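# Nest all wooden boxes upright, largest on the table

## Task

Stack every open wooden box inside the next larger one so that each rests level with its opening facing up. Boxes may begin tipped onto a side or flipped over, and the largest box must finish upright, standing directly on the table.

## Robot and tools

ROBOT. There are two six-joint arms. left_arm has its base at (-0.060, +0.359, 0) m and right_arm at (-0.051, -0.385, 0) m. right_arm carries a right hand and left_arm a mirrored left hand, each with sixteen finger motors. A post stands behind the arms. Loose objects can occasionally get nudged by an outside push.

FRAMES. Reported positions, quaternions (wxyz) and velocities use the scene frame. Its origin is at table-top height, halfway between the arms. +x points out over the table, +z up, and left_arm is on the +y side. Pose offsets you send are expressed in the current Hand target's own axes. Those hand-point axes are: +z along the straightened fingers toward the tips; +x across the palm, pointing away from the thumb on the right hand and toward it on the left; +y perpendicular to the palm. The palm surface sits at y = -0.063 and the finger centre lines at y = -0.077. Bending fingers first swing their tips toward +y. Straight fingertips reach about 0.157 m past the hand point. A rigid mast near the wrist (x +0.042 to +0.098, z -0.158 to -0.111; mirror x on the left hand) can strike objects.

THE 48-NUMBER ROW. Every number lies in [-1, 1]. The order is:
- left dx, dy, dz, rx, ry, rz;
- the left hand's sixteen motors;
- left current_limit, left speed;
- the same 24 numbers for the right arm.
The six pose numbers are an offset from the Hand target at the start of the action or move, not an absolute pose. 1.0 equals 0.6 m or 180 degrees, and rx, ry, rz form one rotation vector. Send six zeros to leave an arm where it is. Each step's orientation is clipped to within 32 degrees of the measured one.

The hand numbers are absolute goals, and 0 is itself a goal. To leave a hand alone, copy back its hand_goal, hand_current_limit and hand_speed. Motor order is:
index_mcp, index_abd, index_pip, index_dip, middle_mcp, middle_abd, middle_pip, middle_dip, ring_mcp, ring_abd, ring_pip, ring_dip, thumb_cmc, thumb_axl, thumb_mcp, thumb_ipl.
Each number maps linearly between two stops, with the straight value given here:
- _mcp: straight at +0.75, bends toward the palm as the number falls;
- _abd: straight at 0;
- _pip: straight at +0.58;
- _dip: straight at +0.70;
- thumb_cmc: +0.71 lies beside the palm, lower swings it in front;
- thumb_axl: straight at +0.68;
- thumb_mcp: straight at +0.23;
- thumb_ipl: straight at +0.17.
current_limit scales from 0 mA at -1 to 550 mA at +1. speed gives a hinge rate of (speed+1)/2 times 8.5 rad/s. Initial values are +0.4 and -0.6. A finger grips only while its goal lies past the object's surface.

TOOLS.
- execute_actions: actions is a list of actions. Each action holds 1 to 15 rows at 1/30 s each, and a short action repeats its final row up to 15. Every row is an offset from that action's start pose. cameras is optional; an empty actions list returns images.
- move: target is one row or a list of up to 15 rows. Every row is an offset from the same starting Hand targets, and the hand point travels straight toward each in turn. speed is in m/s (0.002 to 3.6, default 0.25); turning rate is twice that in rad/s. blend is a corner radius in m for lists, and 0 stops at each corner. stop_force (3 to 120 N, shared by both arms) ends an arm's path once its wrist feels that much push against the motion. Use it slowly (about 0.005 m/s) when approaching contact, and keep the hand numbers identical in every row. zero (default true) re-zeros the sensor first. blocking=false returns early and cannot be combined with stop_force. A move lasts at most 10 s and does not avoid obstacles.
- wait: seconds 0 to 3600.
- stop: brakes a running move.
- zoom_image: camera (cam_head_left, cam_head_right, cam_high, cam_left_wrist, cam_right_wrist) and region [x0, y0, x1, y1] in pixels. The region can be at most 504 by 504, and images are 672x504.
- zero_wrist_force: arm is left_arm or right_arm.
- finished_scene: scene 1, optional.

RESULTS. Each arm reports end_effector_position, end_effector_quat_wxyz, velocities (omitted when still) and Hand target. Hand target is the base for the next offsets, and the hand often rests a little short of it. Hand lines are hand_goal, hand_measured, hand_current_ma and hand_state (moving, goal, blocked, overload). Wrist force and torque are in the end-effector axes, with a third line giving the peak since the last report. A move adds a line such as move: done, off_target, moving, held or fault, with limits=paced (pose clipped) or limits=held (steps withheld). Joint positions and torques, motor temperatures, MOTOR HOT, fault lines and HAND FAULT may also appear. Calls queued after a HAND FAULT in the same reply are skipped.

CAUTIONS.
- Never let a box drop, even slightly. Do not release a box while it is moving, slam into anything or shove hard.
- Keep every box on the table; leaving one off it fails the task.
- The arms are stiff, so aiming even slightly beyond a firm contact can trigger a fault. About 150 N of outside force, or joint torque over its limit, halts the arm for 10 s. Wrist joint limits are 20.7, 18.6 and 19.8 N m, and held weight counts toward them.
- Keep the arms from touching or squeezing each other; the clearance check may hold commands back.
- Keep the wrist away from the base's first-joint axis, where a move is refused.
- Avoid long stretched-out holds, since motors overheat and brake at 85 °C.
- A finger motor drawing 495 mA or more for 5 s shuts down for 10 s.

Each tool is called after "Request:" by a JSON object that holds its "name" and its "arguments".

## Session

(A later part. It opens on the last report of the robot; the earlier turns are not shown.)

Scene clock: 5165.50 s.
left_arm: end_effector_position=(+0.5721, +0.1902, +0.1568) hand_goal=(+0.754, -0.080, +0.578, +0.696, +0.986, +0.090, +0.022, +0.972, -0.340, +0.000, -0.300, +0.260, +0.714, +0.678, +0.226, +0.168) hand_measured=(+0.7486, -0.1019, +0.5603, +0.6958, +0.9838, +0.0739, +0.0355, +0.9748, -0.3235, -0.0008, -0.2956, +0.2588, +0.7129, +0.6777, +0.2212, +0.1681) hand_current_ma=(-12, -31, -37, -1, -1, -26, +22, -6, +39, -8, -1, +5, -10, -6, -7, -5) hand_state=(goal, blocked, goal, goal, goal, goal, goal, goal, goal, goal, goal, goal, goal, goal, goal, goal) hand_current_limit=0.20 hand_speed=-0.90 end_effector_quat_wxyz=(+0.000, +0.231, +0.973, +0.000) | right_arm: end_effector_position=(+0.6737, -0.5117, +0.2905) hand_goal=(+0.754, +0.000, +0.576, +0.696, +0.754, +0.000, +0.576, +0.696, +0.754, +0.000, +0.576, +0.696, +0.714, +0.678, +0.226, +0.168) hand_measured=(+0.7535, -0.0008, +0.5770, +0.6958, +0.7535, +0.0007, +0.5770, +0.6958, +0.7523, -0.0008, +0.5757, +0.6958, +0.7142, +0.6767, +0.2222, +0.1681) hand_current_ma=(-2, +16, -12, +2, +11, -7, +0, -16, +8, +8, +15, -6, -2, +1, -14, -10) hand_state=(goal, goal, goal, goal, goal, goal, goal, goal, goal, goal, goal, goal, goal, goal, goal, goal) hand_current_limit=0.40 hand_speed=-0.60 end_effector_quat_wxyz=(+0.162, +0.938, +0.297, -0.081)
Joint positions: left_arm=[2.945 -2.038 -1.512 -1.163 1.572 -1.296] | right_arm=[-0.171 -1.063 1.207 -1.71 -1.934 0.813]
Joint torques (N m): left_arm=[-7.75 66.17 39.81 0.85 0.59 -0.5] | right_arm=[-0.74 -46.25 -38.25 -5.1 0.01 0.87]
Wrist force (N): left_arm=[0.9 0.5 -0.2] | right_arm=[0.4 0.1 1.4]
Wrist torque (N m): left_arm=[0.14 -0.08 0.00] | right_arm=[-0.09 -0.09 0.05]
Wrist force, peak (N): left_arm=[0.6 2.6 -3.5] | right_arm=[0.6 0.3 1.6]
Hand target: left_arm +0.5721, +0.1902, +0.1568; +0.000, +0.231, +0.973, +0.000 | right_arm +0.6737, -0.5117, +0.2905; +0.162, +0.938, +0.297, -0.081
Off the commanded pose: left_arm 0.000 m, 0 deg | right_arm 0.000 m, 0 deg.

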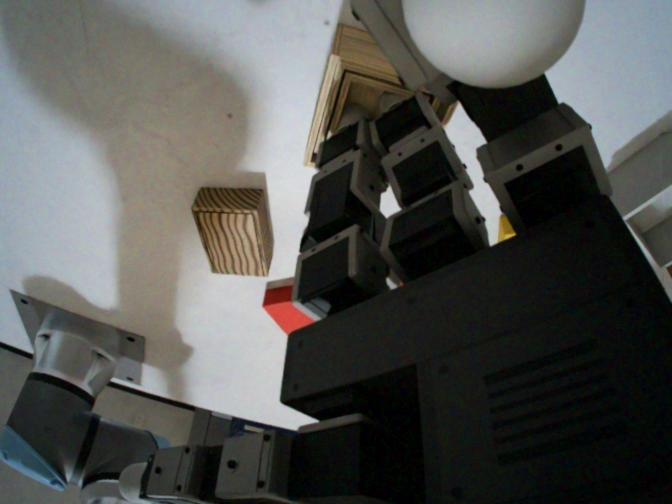

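Request:
{"name": "execute_actions", "arguments": {"actions": [[[0,-0.000786,0.00335,0.008333,0,0,0.7335,-0.08,0.578,0.696,0.986,0.08,-0.0146,0.971,-0.34,0,-0.30,0.26,0.714,0.678,0.226,0.168,0.2,-0.9,0,0,0,0,0,0,0.754,0,0.576,0.696,0.754,0,0.576,0.696,0.754,0,0.576,0.696,0.714,0.678,0.226,0.168,0.4,-0.6]],[[0,-0.000786,0.00335,0.008333,0,0,0.7129,-0.08,0.578,0.696,0.986,0.08,-0.0496,0.971,-0.34,0,-0.30,0.26,0.714,0.678,0.226,0.168,0.2,-0.9,0,0,0,0,0,0,0.754,0,0.576,0.696,0.754,0,0.576,0.696,0.754,0,0.576,0.696,0.714,0.678,0.226,0.168,0.4,-0.6]],[[0,-0.000786,0.00335,0.008333,0,0,0.6924,-0.08,0.578,0.696,0.986,0.08,-0.0854,0.971,-0.34,0,-0.30,0.26,0.714,0.678,0.226,0.168,0.2,-0.9,0,0,0,0,0,0,0.754,0,0.576,0.696,0.754,0,0.576,0.696,0.754,0,0.576,0.696,0.714,0.678,0.226,0.168,0.4,-0.6]],[[0,-0.000786,0.00335,0.008333,0,0,0.6718,-0.08,0.578,0.696,0.986,0.08,-0.1212,0.971,-0.34,0,-0.30,0.26,0.714,0.678,0.226,0.168,0.2,-0.9,0,0,0,0,0,0,0.754,0,0.576,0.696,0.754,0,0.576,0.696,0.754,0,0.576,0.696,0.714,0.678,0.226,0.168,0.4,-0.6]]], "cameras": ["cam_left_wrist","cam_high"]}}

Request:
{"name": "zoom_image", "arguments": {"camera": "cam_left_wrist", "region": [305, 40, 405, 140]}}

Scene clock: 5208.60 s.
left_arm: end_effector_position=(+0.5711, +0.1882, +0.1489) hand_goal=(+0.672, -0.080, +0.578, +0.696, +0.986, +0.080, -0.122, +0.972, -0.340, +0.000, -0.300, +0.260, +0.714, +0.678, +0.226, +0.168) hand_measured=(+0.6727, -0.1151, +0.5731, +0.6945, +0.9742, +0.0666, -0.0838, +0.9799, -0.3223, -0.0008, -0.2956, +0.2588, +0.7117, +0.6777, +0.2222, +0.1681) hand_current_ma=(+11, -56, -11, +1, -21, -15, +82, +4, +41, -11, +0, +0, -5, -1, -3, -5) hand_state=(goal, blocked, goal, goal, goal, goal, blocked, goal, goal, goal, goal, goal, goal, goal, goal, goal) hand_current_limit=0.20 hand_speed=-0.90 end_effector_quat_wxyz=(-0.012, +0.231, +0.972, -0.051) | right_arm: end_effector_position=(+0.6737, -0.5117, +0.2905) hand_goal=(+0.754, +0.000, +0.576, +0.696, +0.754, +0.000, +0.576, +0.696, +0.754, +0.000, +0.576, +0.696, +0.714, +0.678, +0.226, +0.168) hand_measured=(+0.7535, +0.0007, +0.5770, +0.6958, +0.7535, -0.0008, +0.5770, +0.6958, +0.7523, +0.0007, +0.5770, +0.6958, +0.7142, +0.6767, +0.2222, +0.1672) hand_current_ma=(+9, -6, +6, +1, +10, +0, +5, -8, +13, +9, -3, +19, +19, -4, -23, -1) hand_state=(goal, goal, goal, goal, goal, goal, goal, goal, goal, goal, goal, goal, goal, goal, goal, goal) hand_current_limit=0.40 hand_speed=-0.60 end_effector_quat_wxyz=(+0.162, +0.938, +0.297, -0.081)
Joint positions: left_arm=[2.978 -2.04 -1.501 -1.203 1.472 -1.262] | right_arm=[-0.171 -1.063 1.207 -1.71 -1.934 0.813]
Joint torques (N m): left_arm=[5.74 22.6 39.7 0.82 -2.18 2.01] | right_arm=[-0.13 -46.69 -39.65 -5.19 0.08 0.67]
Wrist force (N): left_arm=[0.8 1.4 0.3] | right_arm=[0.5 0.3 1.2]
Wrist torque (N m): left_arm=[0.21 -0.04 -0.05] | right_arm=[-0.05 -0.10 0.07]
Wrist force, peak (N): left_arm=[1.0 1.6 0.0] | right_arm=[0.9 0.2 1.5]
Hand target: left_arm +0.5711, +0.1882, +0.1489; -0.012, +0.231, +0.972, -0.051 | right_arm +0.6737, -0.5117, +0.2905; +0.162, +0.938, +0.297, -0.081
Off the commanded pose: left_arm 0.000 m, 0 deg | right_arm 0.000 m, 0 deg.
Images, in order (width x height): cam_high 672x504, cam_left_wrist 672x504.

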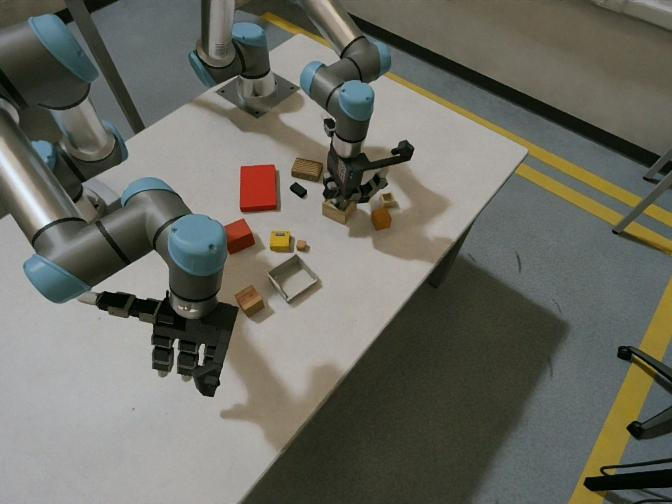

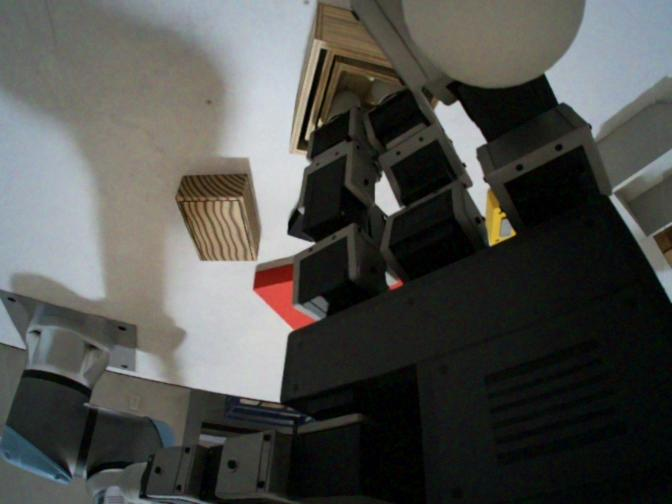

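Scaled by 5.040 from the camera's image (finer frame: 960x720).

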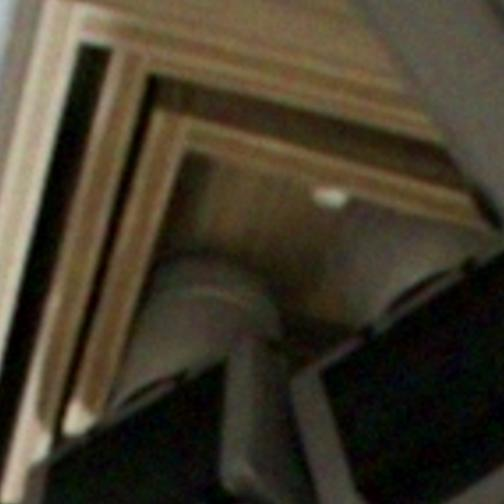

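Request:
{"name": "execute_actions", "arguments": {"actions": [[[0,-0.000786,0.00335,0.008333,0,0,0.6513,-0.10,0.578,0.696,0.986,0.07,-0.157,0.971,-0.34,0,-0.30,0.26,0.714,0.678,0.226,0.168,0.2,-0.9,0,0,0,0,0,0,0.754,0,0.576,0.696,0.754,0,0.576,0.696,0.754,0,0.576,0.696,0.714,0.678,0.226,0.168,0.4,-0.6]],[[0,-0.000786,0.00335,0.008333,0,0,0.6307,-0.10,0.578,0.696,0.986,0.07,-0.1927,0.971,-0.34,0,-0.30,0.26,0.714,0.678,0.226,0.168,0.2,-0.9,0,0,0,0,0,0,0.754,0,0.576,0.696,0.754,0,0.576,0.696,0.754,0,0.576,0.696,0.714,0.678,0.226,0.168,0.4,-0.6]],[[0,-0.000786,0.00335,0.008333,0,0,0.6102,-0.10,0.578,0.696,0.986,0.07,-0.2278,0.971,-0.34,0,-0.30,0.26,0.714,0.678,0.226,0.168,0.2,-0.9,0,0,0,0,0,0,0.754,0,0.576,0.696,0.754,0,0.576,0.696,0.754,0,0.576,0.696,0.714,0.678,0.226,0.168,0.4,-0.6]],[[0,-0.000786,0.00335,0.008333,0,0,0.5896,-0.10,0.578,0.696,0.986,0.07,-0.2628,0.971,-0.34,0,-0.30,0.26,0.714,0.678,0.226,0.168,0.2,-0.9,0,0,0,0,0,0,0.754,0,0.576,0.696,0.754,0,0.576,0.696,0.754,0,0.576,0.696,0.714,0.678,0.226,0.168,0.4,-0.6]]], "cameras": ["cam_left_wrist","cam_high"]}}

Request:
{"name": "zoom_image", "arguments": {"camera": "cam_left_wrist", "region": [285, 0, 425, 140]}}

Scene clock: 5221.53 s.
left_arm: end_effector_position=(+0.5697, +0.1856, +0.1412) hand_goal=(+0.590, -0.100, +0.578, +0.696, +0.986, +0.070, -0.262, +0.972, -0.340, +0.000, -0.300, +0.260, +0.714, +0.678, +0.226, +0.168) hand_measured=(+0.5955, -0.1370, +0.5770, +0.6920, +0.9669, +0.0564, -0.2057, +0.9825, -0.3247, -0.0008, -0.2968, +0.2588, +0.7117, +0.6777, +0.2222, +0.1672) hand_current_ma=(+9, -65, -3, -7, -43, -14, +136, +16, +42, -7, +2, -6, -8, -4, -2, +9) hand_state=(goal, blocked, goal, goal, goal, goal, blocked, goal, goal, goal, goal, goal, goal, goal, goal, goal) hand_current_limit=0.20 hand_speed=-0.90 end_effector_quat_wxyz=(-0.024, +0.230, +0.968, -0.101) | right_arm: end_effector_position=(+0.6737, -0.5117, +0.2905) hand_goal=(+0.754, +0.000, +0.576, +0.696, +0.754, +0.000, +0.576, +0.696, +0.754, +0.000, +0.576, +0.696, +0.714, +0.678, +0.226, +0.168) hand_measured=(+0.7535, +0.0007, +0.5770, +0.6958, +0.7535, -0.0008, +0.5770, +0.6958, +0.7523, -0.0008, +0.5770, +0.6958, +0.7142, +0.6777, +0.2222, +0.1681) hand_current_ma=(+19, +0, -3, +19, +28, -16, +5, -13, +6, +9, -6, +4, +19, -1, -8, -1) hand_state=(goal, goal, goal, goal, goal, goal, goal, goal, goal, goal, goal, goal, goal, goal, goal, goal) hand_current_limit=0.40 hand_speed=-0.60 end_effector_quat_wxyz=(+0.162, +0.938, +0.297, -0.081)
Joint positions: left_arm=[3.01 -2.046 -1.489 -1.248 1.374 -1.224] | right_arm=[-0.171 -1.063 1.207 -1.71 -1.934 0.813]
Joint torques (N m): left_arm=[7.28 21.39 38.94 0.81 -2.5 1.95] | right_arm=[1 -46.41 -39.81 -5.11 0.13 0.57]
Wrist force (N): left_arm=[2.0 1.0 -1.7] | right_arm=[0.7 0.1 1.3]
Wrist torque (N m): left_arm=[0.33 -0.03 0.00] | right_arm=[-0.07 -0.13 0.08]
Wrist force, peak (N): left_arm=[2.0 2.1 -1.2] | right_arm=[1.0 -0.1 1.5]
Hand target: left_arm +0.5697, +0.1856, +0.1412; -0.024, +0.230, +0.968, -0.101 | right_arm +0.6737, -0.5117, +0.2905; +0.162, +0.938, +0.297, -0.081
Off the commanded pose: left_arm 0.000 m, 0 deg | right_arm 0.000 m, 0 deg.
Images, in order (width x height): cam_high 672x504, cam_left_wrist 672x504.

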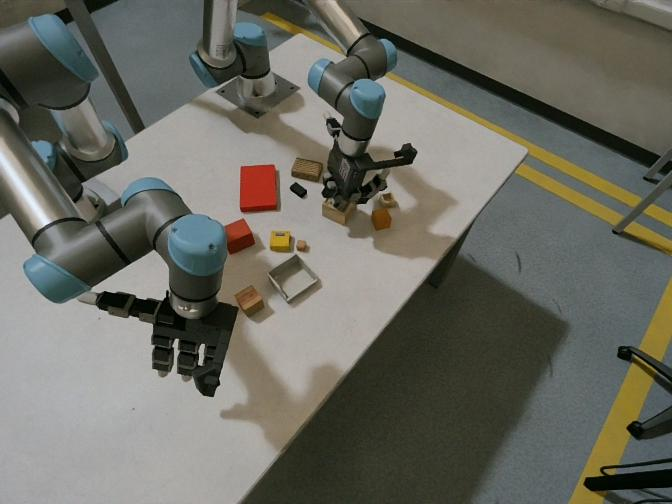

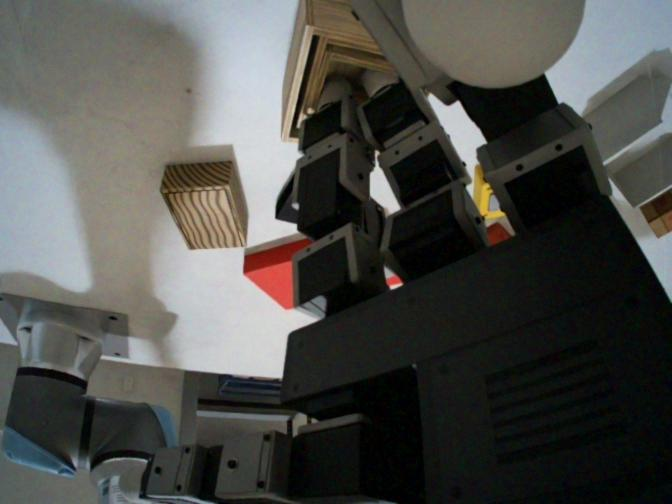

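Scaled by 3.600 from the camera's image (finer frame: 960x720).

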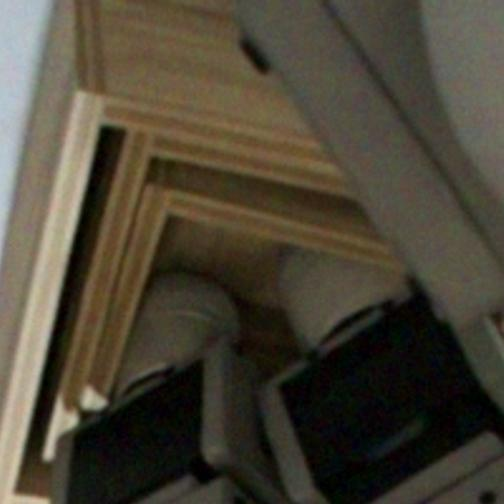

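Request:
{"name": "execute_actions", "arguments": {"actions": [[[0,-0.000786,0.00335,0.008333,0,0,0.569,-0.12,0.578,0.696,0.986,0.06,-0.279,0.971,-0.34,0,-0.30,0.26,0.714,0.678,0.226,0.168,0.2,-0.9,0,0,0,0,0,0,0.754,0,0.576,0.696,0.754,0,0.576,0.696,0.754,0,0.576,0.696,0.714,0.678,0.226,0.168,0.4,-0.6]],[[0,-0.000786,0.00335,0.008333,0,0,0.5485,-0.12,0.578,0.696,0.986,0.06,-0.314,0.971,-0.34,0,-0.30,0.26,0.714,0.678,0.226,0.168,0.2,-0.9,0,0,0,0,0,0,0.754,0,0.576,0.696,0.754,0,0.576,0.696,0.754,0,0.576,0.696,0.714,0.678,0.226,0.168,0.4,-0.6]],[[0,-0.000786,0.00335,0.008333,0,0,0.528,-0.12,0.578,0.696,0.986,0.06,-0.349,0.971,-0.34,0,-0.30,0.26,0.714,0.678,0.226,0.168,0.2,-0.9,0,0,0,0,0,0,0.754,0,0.576,0.696,0.754,0,0.576,0.696,0.754,0,0.576,0.696,0.714,0.678,0.226,0.168,0.4,-0.6]],[[0,-0.000786,0.00335,0.008333,0,0,0.5074,-0.12,0.578,0.696,0.986,0.06,-0.384,0.971,-0.34,0,-0.30,0.26,0.714,0.678,0.226,0.168,0.2,-0.9,0,0,0,0,0,0,0.754,0,0.576,0.696,0.754,0,0.576,0.696,0.754,0,0.576,0.696,0.714,0.678,0.226,0.168,0.4,-0.6]]], "cameras": ["cam_left_wrist","cam_high"]}}

Request:
{"name": "zoom_image", "arguments": {"camera": "cam_left_wrist", "region": [275, 0, 415, 140]}}

Scene clock: 5239.80 s.
left_arm: end_effector_position=(+0.5680, +0.1822, +0.1339) hand_goal=(+0.508, -0.120, +0.578, +0.696, +0.986, +0.060, -0.384, +0.972, -0.340, +0.000, -0.300, +0.260, +0.714, +0.678, +0.226, +0.168) hand_measured=(+0.5195, -0.1546, +0.5821, +0.6920, +0.9500, +0.0461, -0.3071, +0.9825, -0.3235, -0.0008, -0.2968, +0.2588, +0.7117, +0.6767, +0.2222, +0.1672) hand_current_ma=(+30, -60, +13, -7, -87, -15, +214, +15, +37, -6, +2, +1, -3, -3, -10, -1) hand_state=(goal, blocked, goal, goal, blocked, goal, blocked, goal, goal, goal, goal, goal, goal, goal, goal, goal) hand_current_limit=0.20 hand_speed=-0.90 end_effector_quat_wxyz=(-0.036, +0.228, +0.961, -0.152) | right_arm: end_effector_position=(+0.6737, -0.5117, +0.2905) hand_goal=(+0.754, +0.000, +0.576, +0.696, +0.754, +0.000, +0.576, +0.696, +0.754, +0.000, +0.576, +0.696, +0.714, +0.678, +0.226, +0.168) hand_measured=(+0.7535, -0.0008, +0.5770, +0.6971, +0.7523, +0.0007, +0.5770, +0.6958, +0.7535, -0.0008, +0.5770, +0.6958, +0.7142, +0.6767, +0.2222, +0.1691) hand_current_ma=(+20, +1, +3, +11, +11, -8, +2, -13, -2, +3, -5, +17, +8, -2, -8, -15) hand_state=(goal, goal, goal, goal, goal, goal, goal, goal, goal, goal, goal, goal, goal, goal, goal, goal) hand_current_limit=0.40 hand_speed=-0.60 end_effector_quat_wxyz=(+0.162, +0.938, +0.297, -0.081)
Joint positions: left_arm=[3.041 -2.054 -1.477 -1.298 1.279 -1.183] | right_arm=[-0.171 -1.063 1.207 -1.71 -1.934 0.813]
Joint torques (N m): left_arm=[7.32 21.18 37.78 0.96 -3.1 1.96] | right_arm=[0.68 -46.05 -38.86 -5.1 0.2 0.88]
Wrist force (N): left_arm=[2.7 0.9 -3.8] | right_arm=[0.4 -0.4 1.2]
Wrist torque (N m): left_arm=[0.50 0.07 0.00] | right_arm=[-0.13 -0.08 0.04]
Wrist force, peak (N): left_arm=[3.1 1.1 -4.3] | right_arm=[1.0 -0.4 1.4]
Hand target: left_arm +0.5680, +0.1822, +0.1339; -0.036, +0.228, +0.961, -0.152 | right_arm +0.6737, -0.5117, +0.2905; +0.162, +0.938, +0.297, -0.081
Off the commanded pose: left_arm 0.000 m, 0 deg | right_arm 0.000 m, 0 deg.
Images, in order (width x height): cam_high 672x504, cam_left_wrist 672x504.

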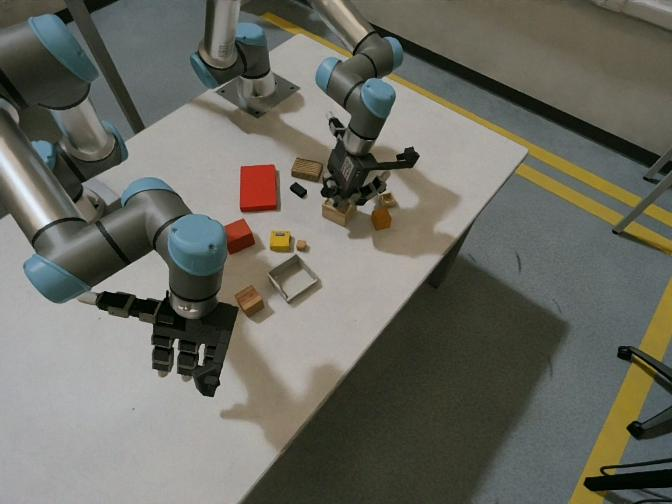

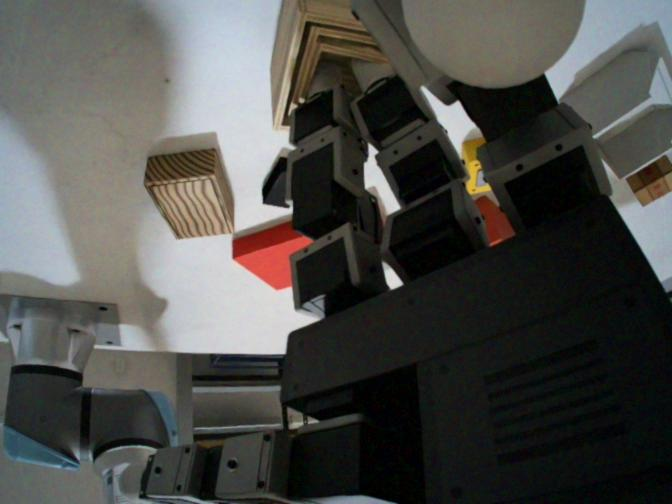

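Scaled by 3.600 from the camera's image (finer frame: 960x720).

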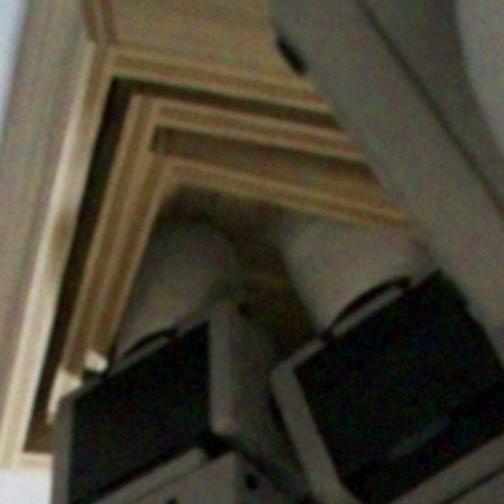

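Request:
{"name": "execute_actions", "arguments": {"actions": [], "cameras": ["cam_high","cam_left_wrist","cam_head_left"]}}

Scene clock: 5274.17 s.
left_arm: end_effector_position=(+0.5680, +0.1822, +0.1339) hand_goal=(+0.508, -0.120, +0.578, +0.696, +0.986, +0.060, -0.384, +0.972, -0.340, +0.000, -0.300, +0.260, +0.714, +0.678, +0.226, +0.168) hand_measured=(+0.5195, -0.1561, +0.5821, +0.6920, +0.9512, +0.0476, -0.3071, +0.9825, -0.3235, +0.0007, -0.2956, +0.2588, +0.7117, +0.6777, +0.2212, +0.1672) hand_current_ma=(+27, -58, +11, -8, -95, -12, +206, +9, +37, +6, +5, +4, +1, -13, -14, -13) hand_state=(goal, blocked, goal, goal, blocked, goal, blocked, goal, goal, goal, goal, goal, goal, goal, goal, goal) hand_current_limit=0.20 hand_speed=-0.90 end_effector_quat_wxyz=(-0.036, +0.228, +0.961, -0.152) | right_arm: end_effector_position=(+0.6737, -0.5117, +0.2905) hand_goal=(+0.754, +0.000, +0.576, +0.696, +0.754, +0.000, +0.576, +0.696, +0.754, +0.000, +0.576, +0.696, +0.714, +0.678, +0.226, +0.168) hand_measured=(+0.7535, -0.0008, +0.5770, +0.6971, +0.7535, -0.0008, +0.5770, +0.6958, +0.7535, +0.0007, +0.5770, +0.6971, +0.7142, +0.6777, +0.2222, +0.1672) hand_current_ma=(-7, +4, +24, +7, +13, -16, +9, +2, +1, +1, -1, +2, -12, +2, -7, -10) hand_state=(goal, goal, goal, goal, goal, goal, goal, goal, goal, goal, goal, goal, goal, goal, goal, goal) hand_current_limit=0.40 hand_speed=-0.60 end_effector_quat_wxyz=(+0.162, +0.938, +0.297, -0.081)
Joint positions: left_arm=[3.041 -2.054 -1.477 -1.298 1.279 -1.183] | right_arm=[-0.171 -1.063 1.207 -1.71 -1.934 0.813]
Joint velocities: within noise
Joint torques (N m): left_arm=[7.04 21.13 38.6 0.82 -2.96 2.11] | right_arm=[-0.59 -46.56 -38.79 -5.09 0.14 0.59]
Motor temperatures (°C): left_arm=[27 27 29 30 31 33] | right_arm=[25 28 26 34 31 31]
Wrist force (N): left_arm=[2.5 0.6 -4.0] | right_arm=[0.1 0.1 1.2]
Wrist torque (N m): left_arm=[0.46 0.09 -0.02] | right_arm=[-0.07 -0.05 0.03]
Wrist force, peak (N): left_arm=[2.8 0.9 -4.2] | right_arm=[1.0 0.6 1.4]
Hand target: left_arm +0.5680, +0.1822, +0.1339; -0.036, +0.228, +0.961, -0.152 | right_arm +0.6737, -0.5117, +0.2905; +0.162, +0.938, +0.297, -0.081
Off the commanded pose: left_arm 0.000 m, 0 deg | right_arm 0.000 m, 0 deg.
Images, in order (width x height): cam_head_left 672x504, cam_high 672x504, cam_left_wrist 672x504.

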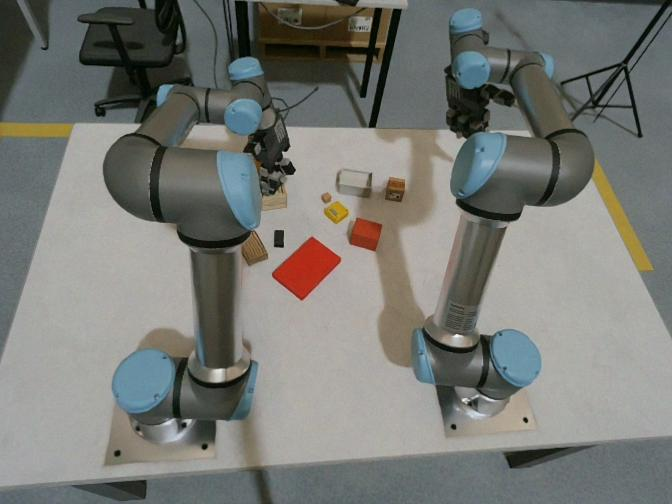

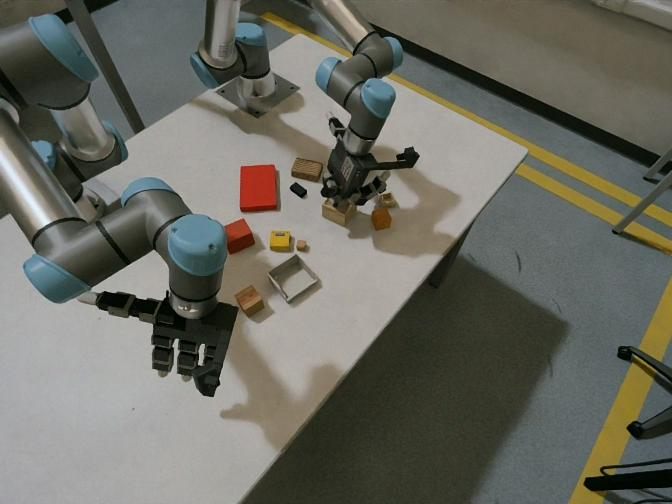

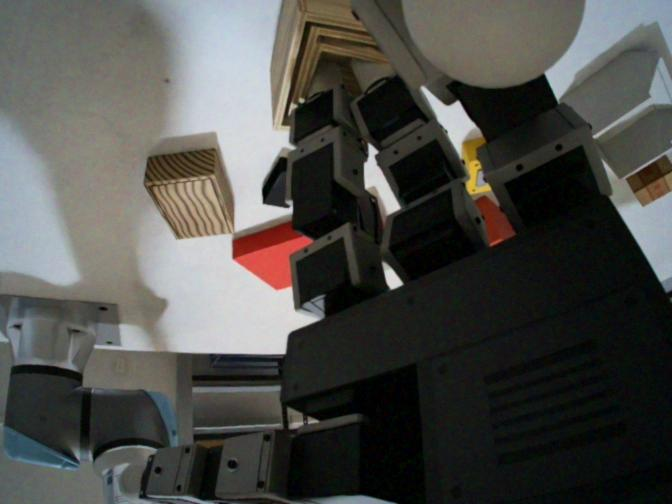

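Request:
{"name": "execute_actions", "arguments": {"actions": [[[0,-0.000786,0.00335,0.008333,0,0, 0.4869,-0.12,0.578,0.696, 0.995,0.05,-0.42,0.985, -0.34,0,-0.30,0.26, 0.714,0.678,0.226,0.168,0.2,-0.9, 0,0,0,0,0,0, 0.754,0,0.576,0.696,0.754,0,0.576,0.696,0.754,0,0.576,0.696,0.714,0.678,0.226,0.168,0.4,-0.6]],[[0,-0.000786,0.00335,0.008333,0,0, 0.4663,-0.12,0.578,0.696, 0.995,0.05,-0.45,0.985, -0.34,0,-0.30,0.26, 0.714,0.678,0.226,0.168,0.2,-0.9, 0,0,0,0,0,0, 0.754,0,0.576,0.696,0.754,0,0.576,0.696,0.754,0,0.576,0.696,0.714,0.678,0.226,0.168,0.4,-0.6]]], "cameras": ["cam_high","cam_left_wrist"]}}

Request:
{"name": "zoom_image", "arguments": {"camera": "cam_left_wrist", "region": [255, 0, 405, 140]}}

Request:
{"name": "zoom_image", "arguments": {"camera": "cam_high", "region": [300, 140, 420, 240]}}

Scene clock: 5290.07 s.
left_arm: end_effector_position=(+0.5670, +0.1802, +0.1304) hand_goal=(+0.466, -0.120, +0.578, +0.696, +0.996, +0.050, -0.450, +0.986, -0.340, +0.000, -0.300, +0.260, +0.714, +0.678, +0.226, +0.168) hand_measured=(+0.4785, -0.1634, +0.5847, +0.6983, +0.9524, +0.0461, -0.3790, +0.9939, -0.3235, -0.0008, -0.2956, +0.2588, +0.7117, +0.6767, +0.2222, +0.1672) hand_current_ma=(+23, -71, +14, -8, -118, -4, +195, +2, +41, -8, +7, +5, -5, -13, -13, -5) hand_state=(goal, blocked, goal, goal, blocked, goal, blocked, goal, goal, goal, goal, goal, goal, goal, goal, goal) hand_current_limit=0.20 hand_speed=-0.90 end_effector_quat_wxyz=(-0.042, +0.227, +0.957, -0.177) | right_arm: end_effector_position=(+0.6737, -0.5117, +0.2905) hand_goal=(+0.754, +0.000, +0.576, +0.696, +0.754, +0.000, +0.576, +0.696, +0.754, +0.000, +0.576, +0.696, +0.714, +0.678, +0.226, +0.168) hand_measured=(+0.7535, +0.0007, +0.5770, +0.6958, +0.7535, -0.0008, +0.5770, +0.6958, +0.7535, -0.0008, +0.5770, +0.6958, +0.7142, +0.6767, +0.2222, +0.1681) hand_current_ma=(-1, +2, +4, +0, +2, -9, +3, -14, +3, +3, -8, +3, +9, +8, -27, -13) hand_state=(goal, goal, goal, goal, goal, goal, goal, goal, goal, goal, goal, goal, goal, goal, goal, goal) hand_current_limit=0.40 hand_speed=-0.60 end_effector_quat_wxyz=(+0.162, +0.938, +0.297, -0.081)
Joint positions: left_arm=[3.056 -2.06 -1.47 -1.326 1.233 -1.161] | right_arm=[-0.171 -1.063 1.207 -1.71 -1.934 0.813]
Joint torques (N m): left_arm=[6.43 20.64 37.1 0.86 -3.07 2.06] | right_arm=[1.02 -46.3 -39.06 -4.92 0.06 0.76]
Wrist force (N): left_arm=[2.6 0.0 -5.1] | right_arm=[0.4 0.1 1.2]
Wrist torque (N m): left_arm=[0.61 0.09 -0.07] | right_arm=[-0.07 -0.09 0.05]
Wrist force, peak (N): left_arm=[3.6 0.4 -5.7] | right_arm=[0.9 0.2 1.5]
Hand target: left_arm +0.5670, +0.1802, +0.1304; -0.042, +0.227, +0.957, -0.177 | right_arm +0.6737, -0.5117, +0.2905; +0.162, +0.938, +0.297, -0.081
Off the commanded pose: left_arm 0.000 m, 0 deg | right_arm 0.000 m, 0 deg.

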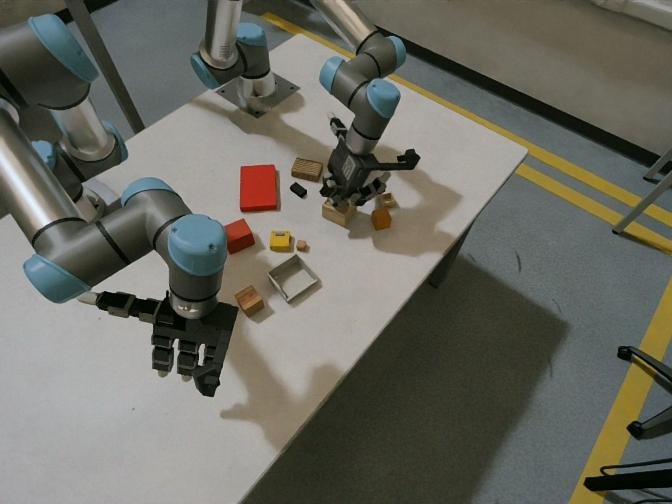

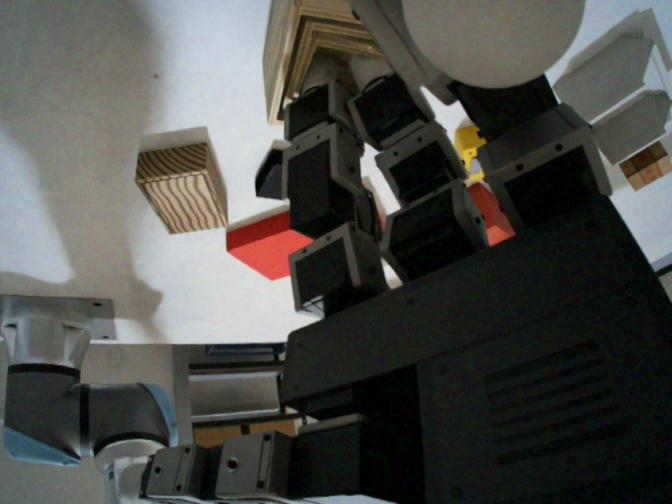

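Scaled by 3.360 from the camera's image (finer frame: 960x720).

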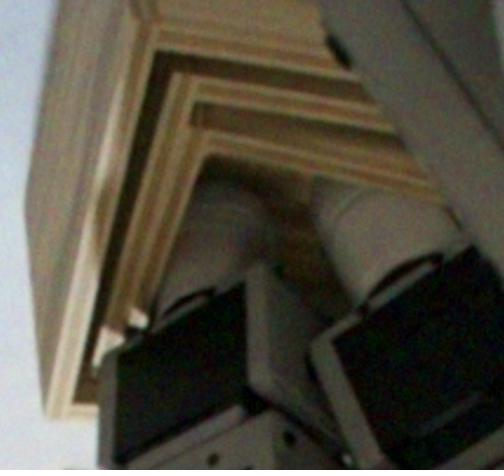

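Scaled by 4.200.

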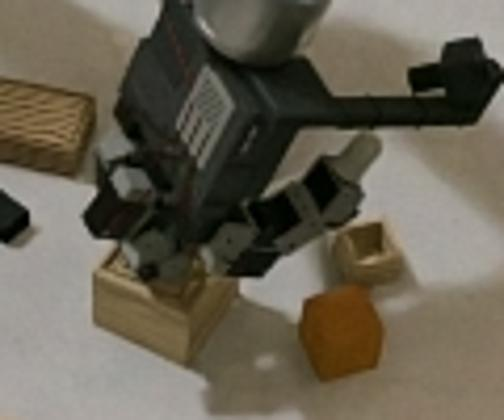

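Request:
{"name": "execute_actions", "arguments": {"actions": [[[0,-0.000786,0.00335,0.008333,0,0, 0.4458,-0.12,0.578,0.696, 0.995,0.05,-0.485,0.985, -0.34,0,-0.30,0.26, 0.714,0.678,0.226,0.168,0.2,-0.9, 0,0,0,0,0,0, 0.754,0,0.576,0.696,0.754,0,0.576,0.696,0.754,0,0.576,0.696,0.714,0.678,0.226,0.168,0.4,-0.6]],[[0,-0.000786,0.00335,0.008333,0,0, 0.4252,-0.12,0.578,0.696, 0.995,0.05,-0.52,0.985, -0.34,0,-0.30,0.26, 0.714,0.678,0.226,0.168,0.2,-0.9, 0,0,0,0,0,0, 0.754,0,0.576,0.696,0.754,0,0.576,0.696,0.754,0,0.576,0.696,0.714,0.678,0.226,0.168,0.4,-0.6]]], "cameras": ["cam_high","cam_left_wrist"]}}

Request:
{"name": "zoom_image", "arguments": {"camera": "cam_left_wrist", "region": [255, 0, 405, 140]}}

Request:
{"name": "zoom_image", "arguments": {"camera": "cam_high", "region": [300, 160, 380, 240]}}

Scene clock: 5301.43 s.
left_arm: end_effector_position=(+0.5660, +0.1781, +0.1270) hand_goal=(+0.426, -0.120, +0.578, +0.696, +0.996, +0.050, -0.520, +0.986, -0.340, +0.000, -0.300, +0.260, +0.714, +0.678, +0.226, +0.168) hand_measured=(+0.4230, -0.1326, +0.5795, +0.6932, +0.9814, +0.0446, -0.5150, +0.9863, -0.3235, -0.0008, -0.2968, +0.2601, +0.7117, +0.6767, +0.2222, +0.1681) hand_current_ma=(-10, -28, -8, -12, -42, -1, +3, -10, +48, -9, -5, +4, -5, -8, -14, -7) hand_state=(goal, goal, goal, goal, goal, goal, goal, goal, goal, goal, goal, goal, goal, goal, goal, goal) hand_current_limit=0.20 hand_speed=-0.90 end_effector_quat_wxyz=(-0.048, +0.226, +0.952, -0.202) | right_arm: end_effector_position=(+0.6737, -0.5117, +0.2905) hand_goal=(+0.754, +0.000, +0.576, +0.696, +0.754, +0.000, +0.576, +0.696, +0.754, +0.000, +0.576, +0.696, +0.714, +0.678, +0.226, +0.168) hand_measured=(+0.7523, +0.0007, +0.5757, +0.6971, +0.7535, +0.0007, +0.5770, +0.6958, +0.7535, -0.0008, +0.5757, +0.6958, +0.7142, +0.6767, +0.2222, +0.1672) hand_current_ma=(+24, +13, -2, +1, +0, +3, +2, +4, +2, -7, -18, +9, +20, -7, -11, +1) hand_state=(goal, goal, goal, goal, goal, goal, goal, goal, goal, goal, goal, goal, goal, goal, goal, goal) hand_current_limit=0.40 hand_speed=-0.60 end_effector_quat_wxyz=(+0.162, +0.938, +0.297, -0.081)
Joint positions: left_arm=[3.07 -2.066 -1.463 -1.355 1.188 -1.137] | right_arm=[-0.171 -1.063 1.207 -1.71 -1.934 0.813]
Joint torques (N m): left_arm=[7.84 21.78 38.75 0.39 -2.97 1.78] | right_arm=[-0.06 -46.32 -40.83 -5.04 0 0.9]
Wrist force (N): left_arm=[0.3 1.3 -0.2] | right_arm=[0.6 -0.1 1.0]
Wrist torque (N m): left_arm=[0.35 -0.07 -0.09] | right_arm=[-0.07 -0.11 0.07]
Wrist force, peak (N): left_arm=[2.7 -0.3 -5.4] | right_arm=[0.9 0.3 1.3]
Hand target: left_arm +0.5660, +0.1781, +0.1270; -0.048, +0.226, +0.952, -0.202 | right_arm +0.6737, -0.5117, +0.2905; +0.162, +0.938, +0.297, -0.081
Off the commanded pose: left_arm 0.000 m, 0 deg | right_arm 0.000 m, 0 deg.

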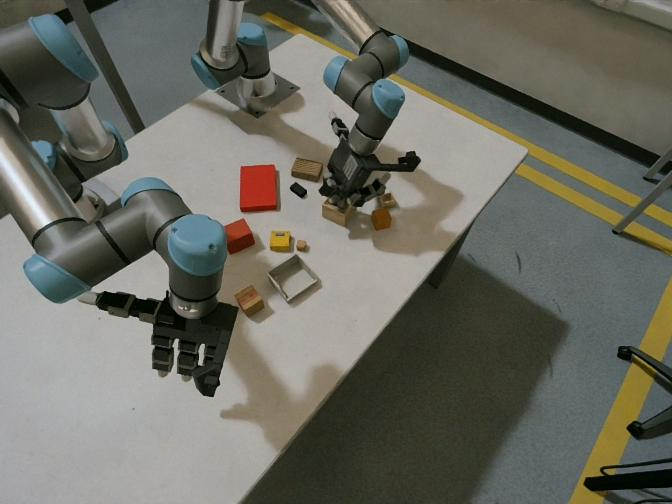

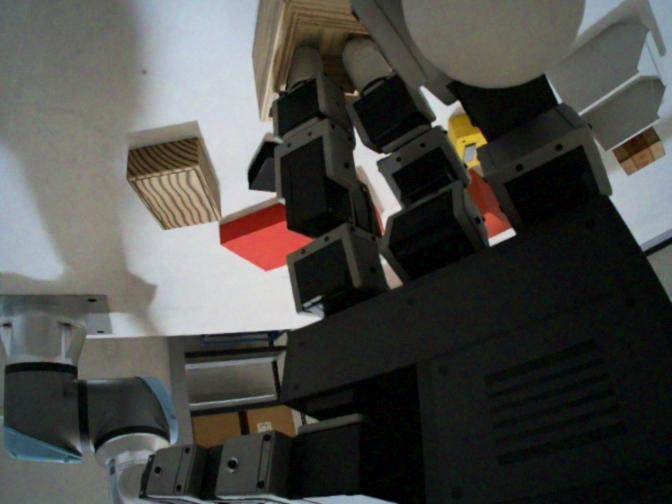

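Scaled by 3.360 from the camera's image (finer frame: 960x720).

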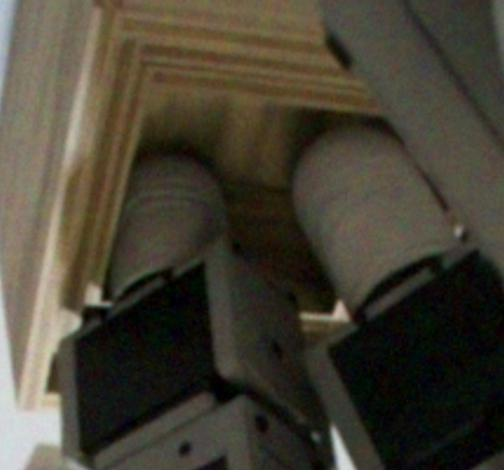

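Scaled by 6.300.

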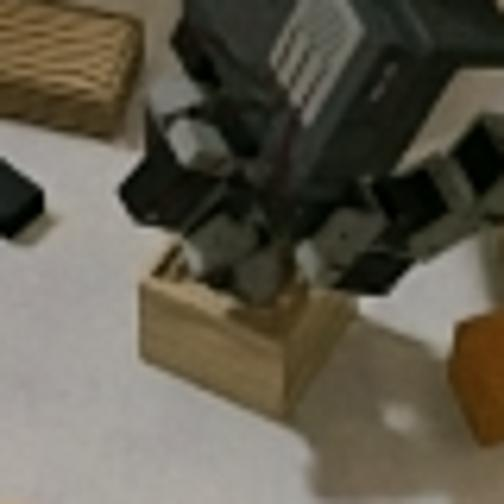

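Request:
{"name": "execute_actions", "arguments": {"actions": [[[0,-0.000786,0.00335,0.008333,0,0, 0.4046,-0.12,0.578,0.696, 0.995,0.03,-0.555,0.985, -0.34,0,-0.30,0.26, 0.714,0.678,0.226,0.168,0.2,-0.9, 0,0,0,0,0,0, 0.754,0,0.576,0.696,0.754,0,0.576,0.696,0.754,0,0.576,0.696,0.714,0.678,0.226,0.168,0.4,-0.6]],[[0,-0.000786,0.00335,0.008333,0,0, 0.3841,-0.12,0.578,0.696, 0.995,0.03,-0.60,0.985, -0.34,0,-0.30,0.26, 0.714,0.678,0.226,0.168,0.2,-0.9, 0,0,0,0,0,0, 0.754,0,0.576,0.696,0.754,0,0.576,0.696,0.754,0,0.576,0.696,0.714,0.678,0.226,0.168,0.4,-0.6]]], "cameras": ["cam_left_wrist"]}}

Request:
{"name": "zoom_image", "arguments": {"camera": "cam_left_wrist", "region": [235, 0, 385, 140]}}

Scene clock: 5320.03 s.
left_arm: end_effector_position=(+0.5648, +0.1758, +0.1237) hand_goal=(+0.384, -0.120, +0.578, +0.696, +0.996, +0.030, -0.600, +0.986, -0.340, +0.000, -0.300, +0.260, +0.714, +0.678, +0.226, +0.168) hand_measured=(+0.3796, -0.1326, +0.5782, +0.6932, +0.9814, +0.0358, -0.5932, +0.9863, -0.3235, -0.0008, -0.2956, +0.2588, +0.7117, +0.6777, +0.2212, +0.1681) hand_current_ma=(-7, -18, +3, -2, -29, +6, +3, +0, +41, -5, -3, +4, -10, -3, -17, -5) hand_state=(goal, goal, goal, goal, goal, goal, goal, goal, goal, goal, goal, goal, goal, goal, goal, goal) hand_current_limit=0.20 hand_speed=-0.90 end_effector_quat_wxyz=(-0.054, +0.225, +0.946, -0.227) | right_arm: end_effector_position=(+0.6737, -0.5117, +0.2905) hand_goal=(+0.754, +0.000, +0.576, +0.696, +0.754, +0.000, +0.576, +0.696, +0.754, +0.000, +0.576, +0.696, +0.714, +0.678, +0.226, +0.168) hand_measured=(+0.7523, -0.0008, +0.5770, +0.6971, +0.7535, -0.0008, +0.5770, +0.6958, +0.7535, +0.0007, +0.5770, +0.6958, +0.7142, +0.6777, +0.2222, +0.1672) hand_current_ma=(-4, -11, -4, -6, +8, +3, +11, -4, +20, +25, -9, -10, +14, +10, -26, -1) hand_state=(goal, goal, goal, goal, goal, goal, goal, goal, goal, goal, goal, goal, goal, goal, goal, goal) hand_current_limit=0.40 hand_speed=-0.60 end_effector_quat_wxyz=(+0.162, +0.938, +0.297, -0.081)
Joint positions: left_arm=[3.084 -2.074 -1.456 -1.385 1.143 -1.113] | right_arm=[-0.171 -1.063 1.207 -1.71 -1.934 0.813]
Joint torques (N m): left_arm=[6.26 22.51 37.92 0.48 -2.75 1.94] | right_arm=[0.08 -46.63 -40.6 -5.25 0.07 0.7]
Wrist force (N): left_arm=[0.3 1.6 0.3] | right_arm=[0.6 -0.2 1.3]
Wrist torque (N m): left_arm=[0.37 -0.06 -0.12] | right_arm=[-0.11 -0.11 0.06]
Wrist force, peak (N): left_arm=[0.4 2.1 0.1] | right_arm=[0.8 0.2 1.5]
Hand target: left_arm +0.5648, +0.1758, +0.1237; -0.054, +0.225, +0.946, -0.227 | right_arm +0.6737, -0.5117, +0.2905; +0.162, +0.938, +0.297, -0.081
Off the commanded pose: left_arm 0.000 m, 0 deg | right_arm 0.000 m, 0 deg.

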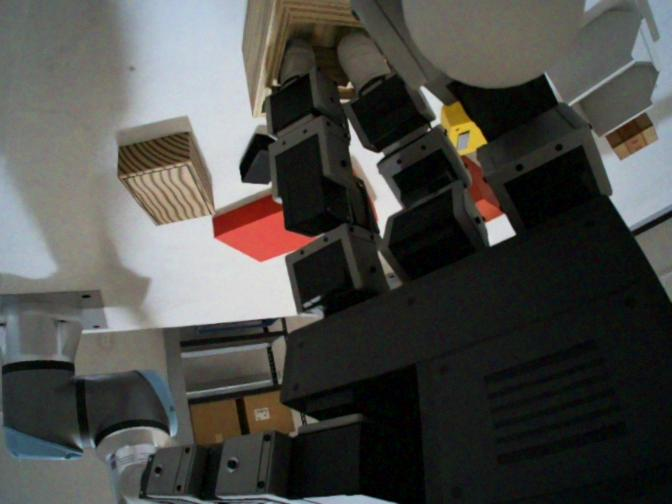

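Scaled by 3.360 from the camera's image (finer frame: 960x720).

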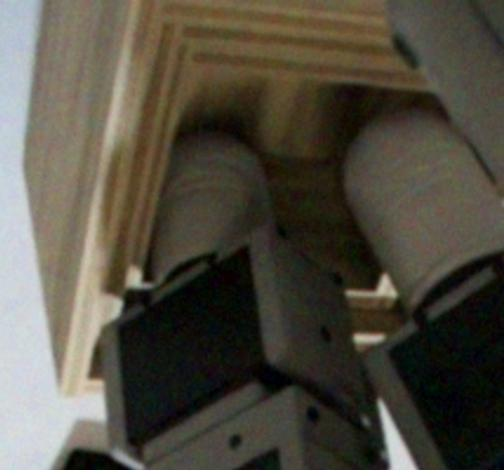

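Request:
{"name": "move", "arguments": {"target": [0,-0.00757,-0.01485,0,0,0, 0.3841,-0.11,0.578,0.696, 0.995,0.03,-0.60,0.985, -0.34,0,-0.30,0.26, 0.714,0.678,0.226,0.168,0.2,-0.9, 0,0,0,0,0,0, 0.754,0,0.576,0.696,0.754,0,0.576,0.696,0.754,0,0.576,0.696,0.714,0.678,0.226,0.168,0.4,-0.6], "speed": 0.008, "cameras": ["cam_high","cam_left_wrist","cam_head_left"]}}

Request:
{"name": "zoom_image", "arguments": {"camera": "cam_left_wrist", "region": [235, 0, 385, 140]}}

Request:
{"name": "zoom_image", "arguments": {"camera": "cam_high", "region": [310, 170, 400, 240]}}

Scene clock: 5329.93 s.
left_arm: end_effector_position=(+0.5648, +0.1758, +0.1336) hand_goal=(+0.384, -0.110, +0.578, +0.696, +0.996, +0.030, -0.600, +0.986, -0.340, +0.000, -0.300, +0.260, +0.714, +0.678, +0.226, +0.168) hand_measured=(+0.3808, -0.1092, +0.5795, +0.6983, +0.9826, +0.0358, -0.5932, +0.9875, -0.3235, -0.0008, -0.2968, +0.2588, +0.7117, +0.6777, +0.2212, +0.1672) hand_current_ma=(-6, -11, +3, +11, -27, +9, -1, -9, +50, -17, -4, +8, -1, -6, -5, -15) hand_state=(goal, goal, goal, goal, goal, goal, goal, goal, goal, goal, goal, goal, goal, goal, goal, goal) hand_current_limit=0.20 hand_speed=-0.90 end_effector_quat_wxyz=(-0.054, +0.225, +0.946, -0.227) | right_arm: end_effector_position=(+0.6737, -0.5117, +0.2905) hand_goal=(+0.754, +0.000, +0.576, +0.696, +0.754, +0.000, +0.576, +0.696, +0.754, +0.000, +0.576, +0.696, +0.714, +0.678, +0.226, +0.168) hand_measured=(+0.7535, +0.0007, +0.5770, +0.6971, +0.7535, -0.0008, +0.5770, +0.6958, +0.7523, +0.0007, +0.5770, +0.6958, +0.7154, +0.6777, +0.2222, +0.1672) hand_current_ma=(+13, +7, -12, +21, -5, +3, -6, +6, +15, +8, +9, +0, +1, +1, -17, -16) hand_state=(goal, goal, goal, goal, goal, goal, goal, goal, goal, goal, goal, goal, goal, goal, goal, goal) hand_current_limit=0.40 hand_speed=-0.60 end_effector_quat_wxyz=(+0.162, +0.938, +0.297, -0.081)
Joint positions: left_arm=[3.084 -2.065 -1.442 -1.408 1.143 -1.113] | right_arm=[-0.171 -1.063 1.207 -1.71 -1.934 0.813]
Joint torques (N m): left_arm=[3.19 65.98 39.24 0.53 -2.22 0.02] | right_arm=[-1.71 -47.56 -38.7 -4.94 0.29 0.82]
Wrist force (N): left_arm=[0.4 1.2 0.2] | right_arm=[0.7 0.0 1.3]
Wrist torque (N m): left_arm=[0.36 -0.06 -0.10] | right_arm=[-0.09 -0.13 0.08]
Wrist force, peak (N): left_arm=[0.4 2.0 -0.3] | right_arm=[0.7 -0.1 1.6]
Hand target: left_arm +0.5648, +0.1758, +0.1337; -0.054, +0.225, +0.946, -0.227 | right_arm +0.6737, -0.5117, +0.2905; +0.162, +0.938, +0.297, -0.081
Off the commanded pose: left_arm 0.000 m, 0 deg | right_arm 0.000 m, 0 deg.
move: done
Images, in order (width x height): cam_head_left 672x504, cam_high 672x504, cam_left_wrist 672x504.

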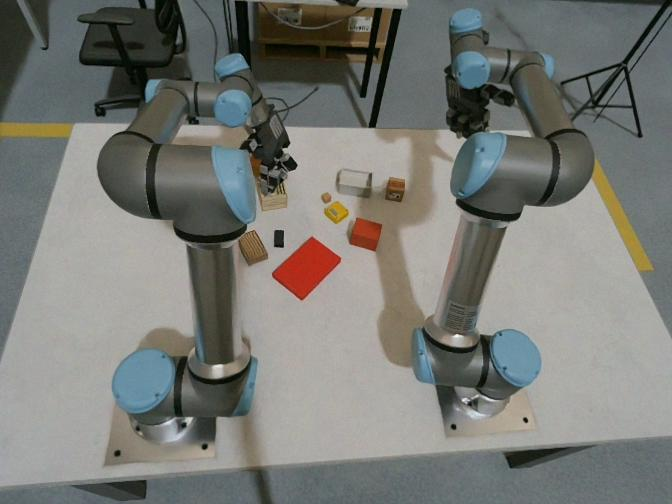

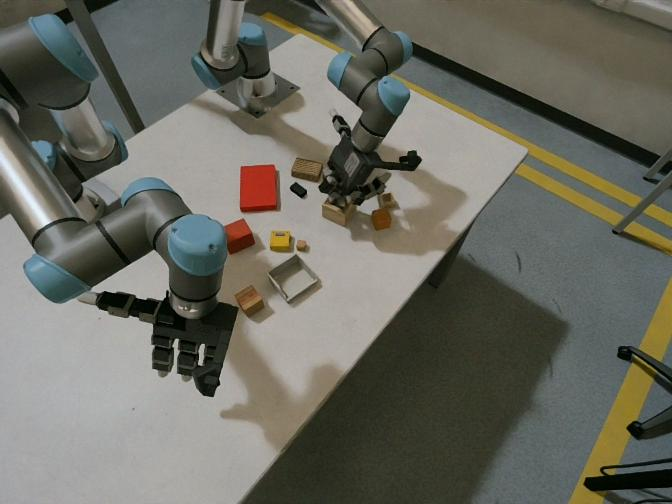

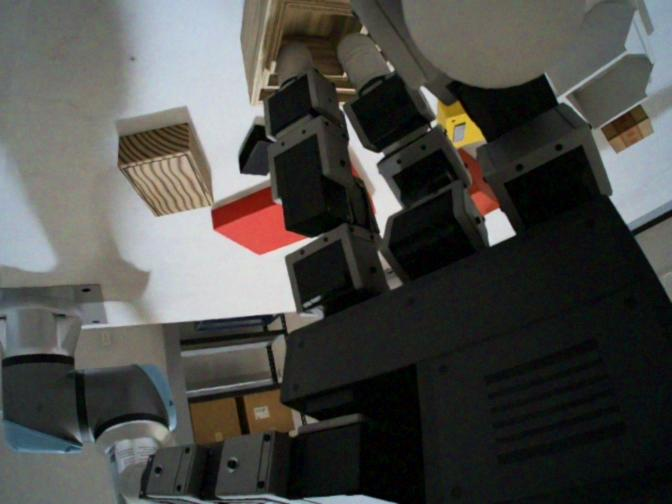

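Scaled by 3.360 from the camera's image (finer frame: 960x720).

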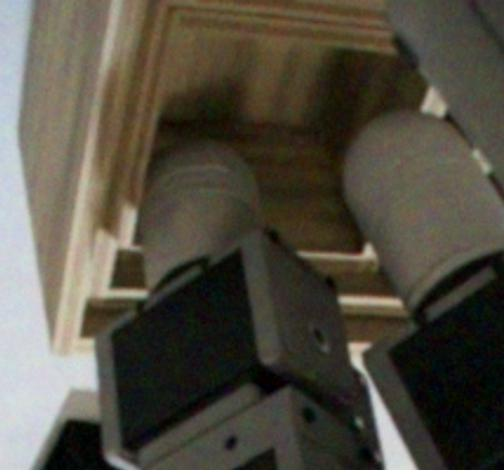

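Scaled by 5.600.

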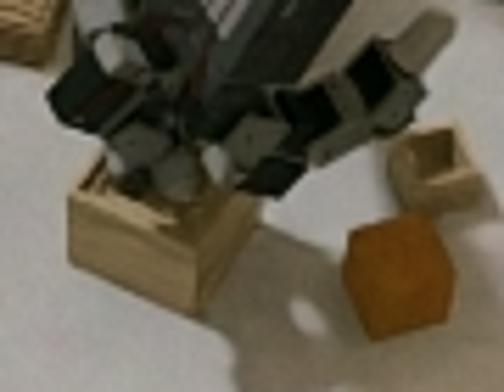

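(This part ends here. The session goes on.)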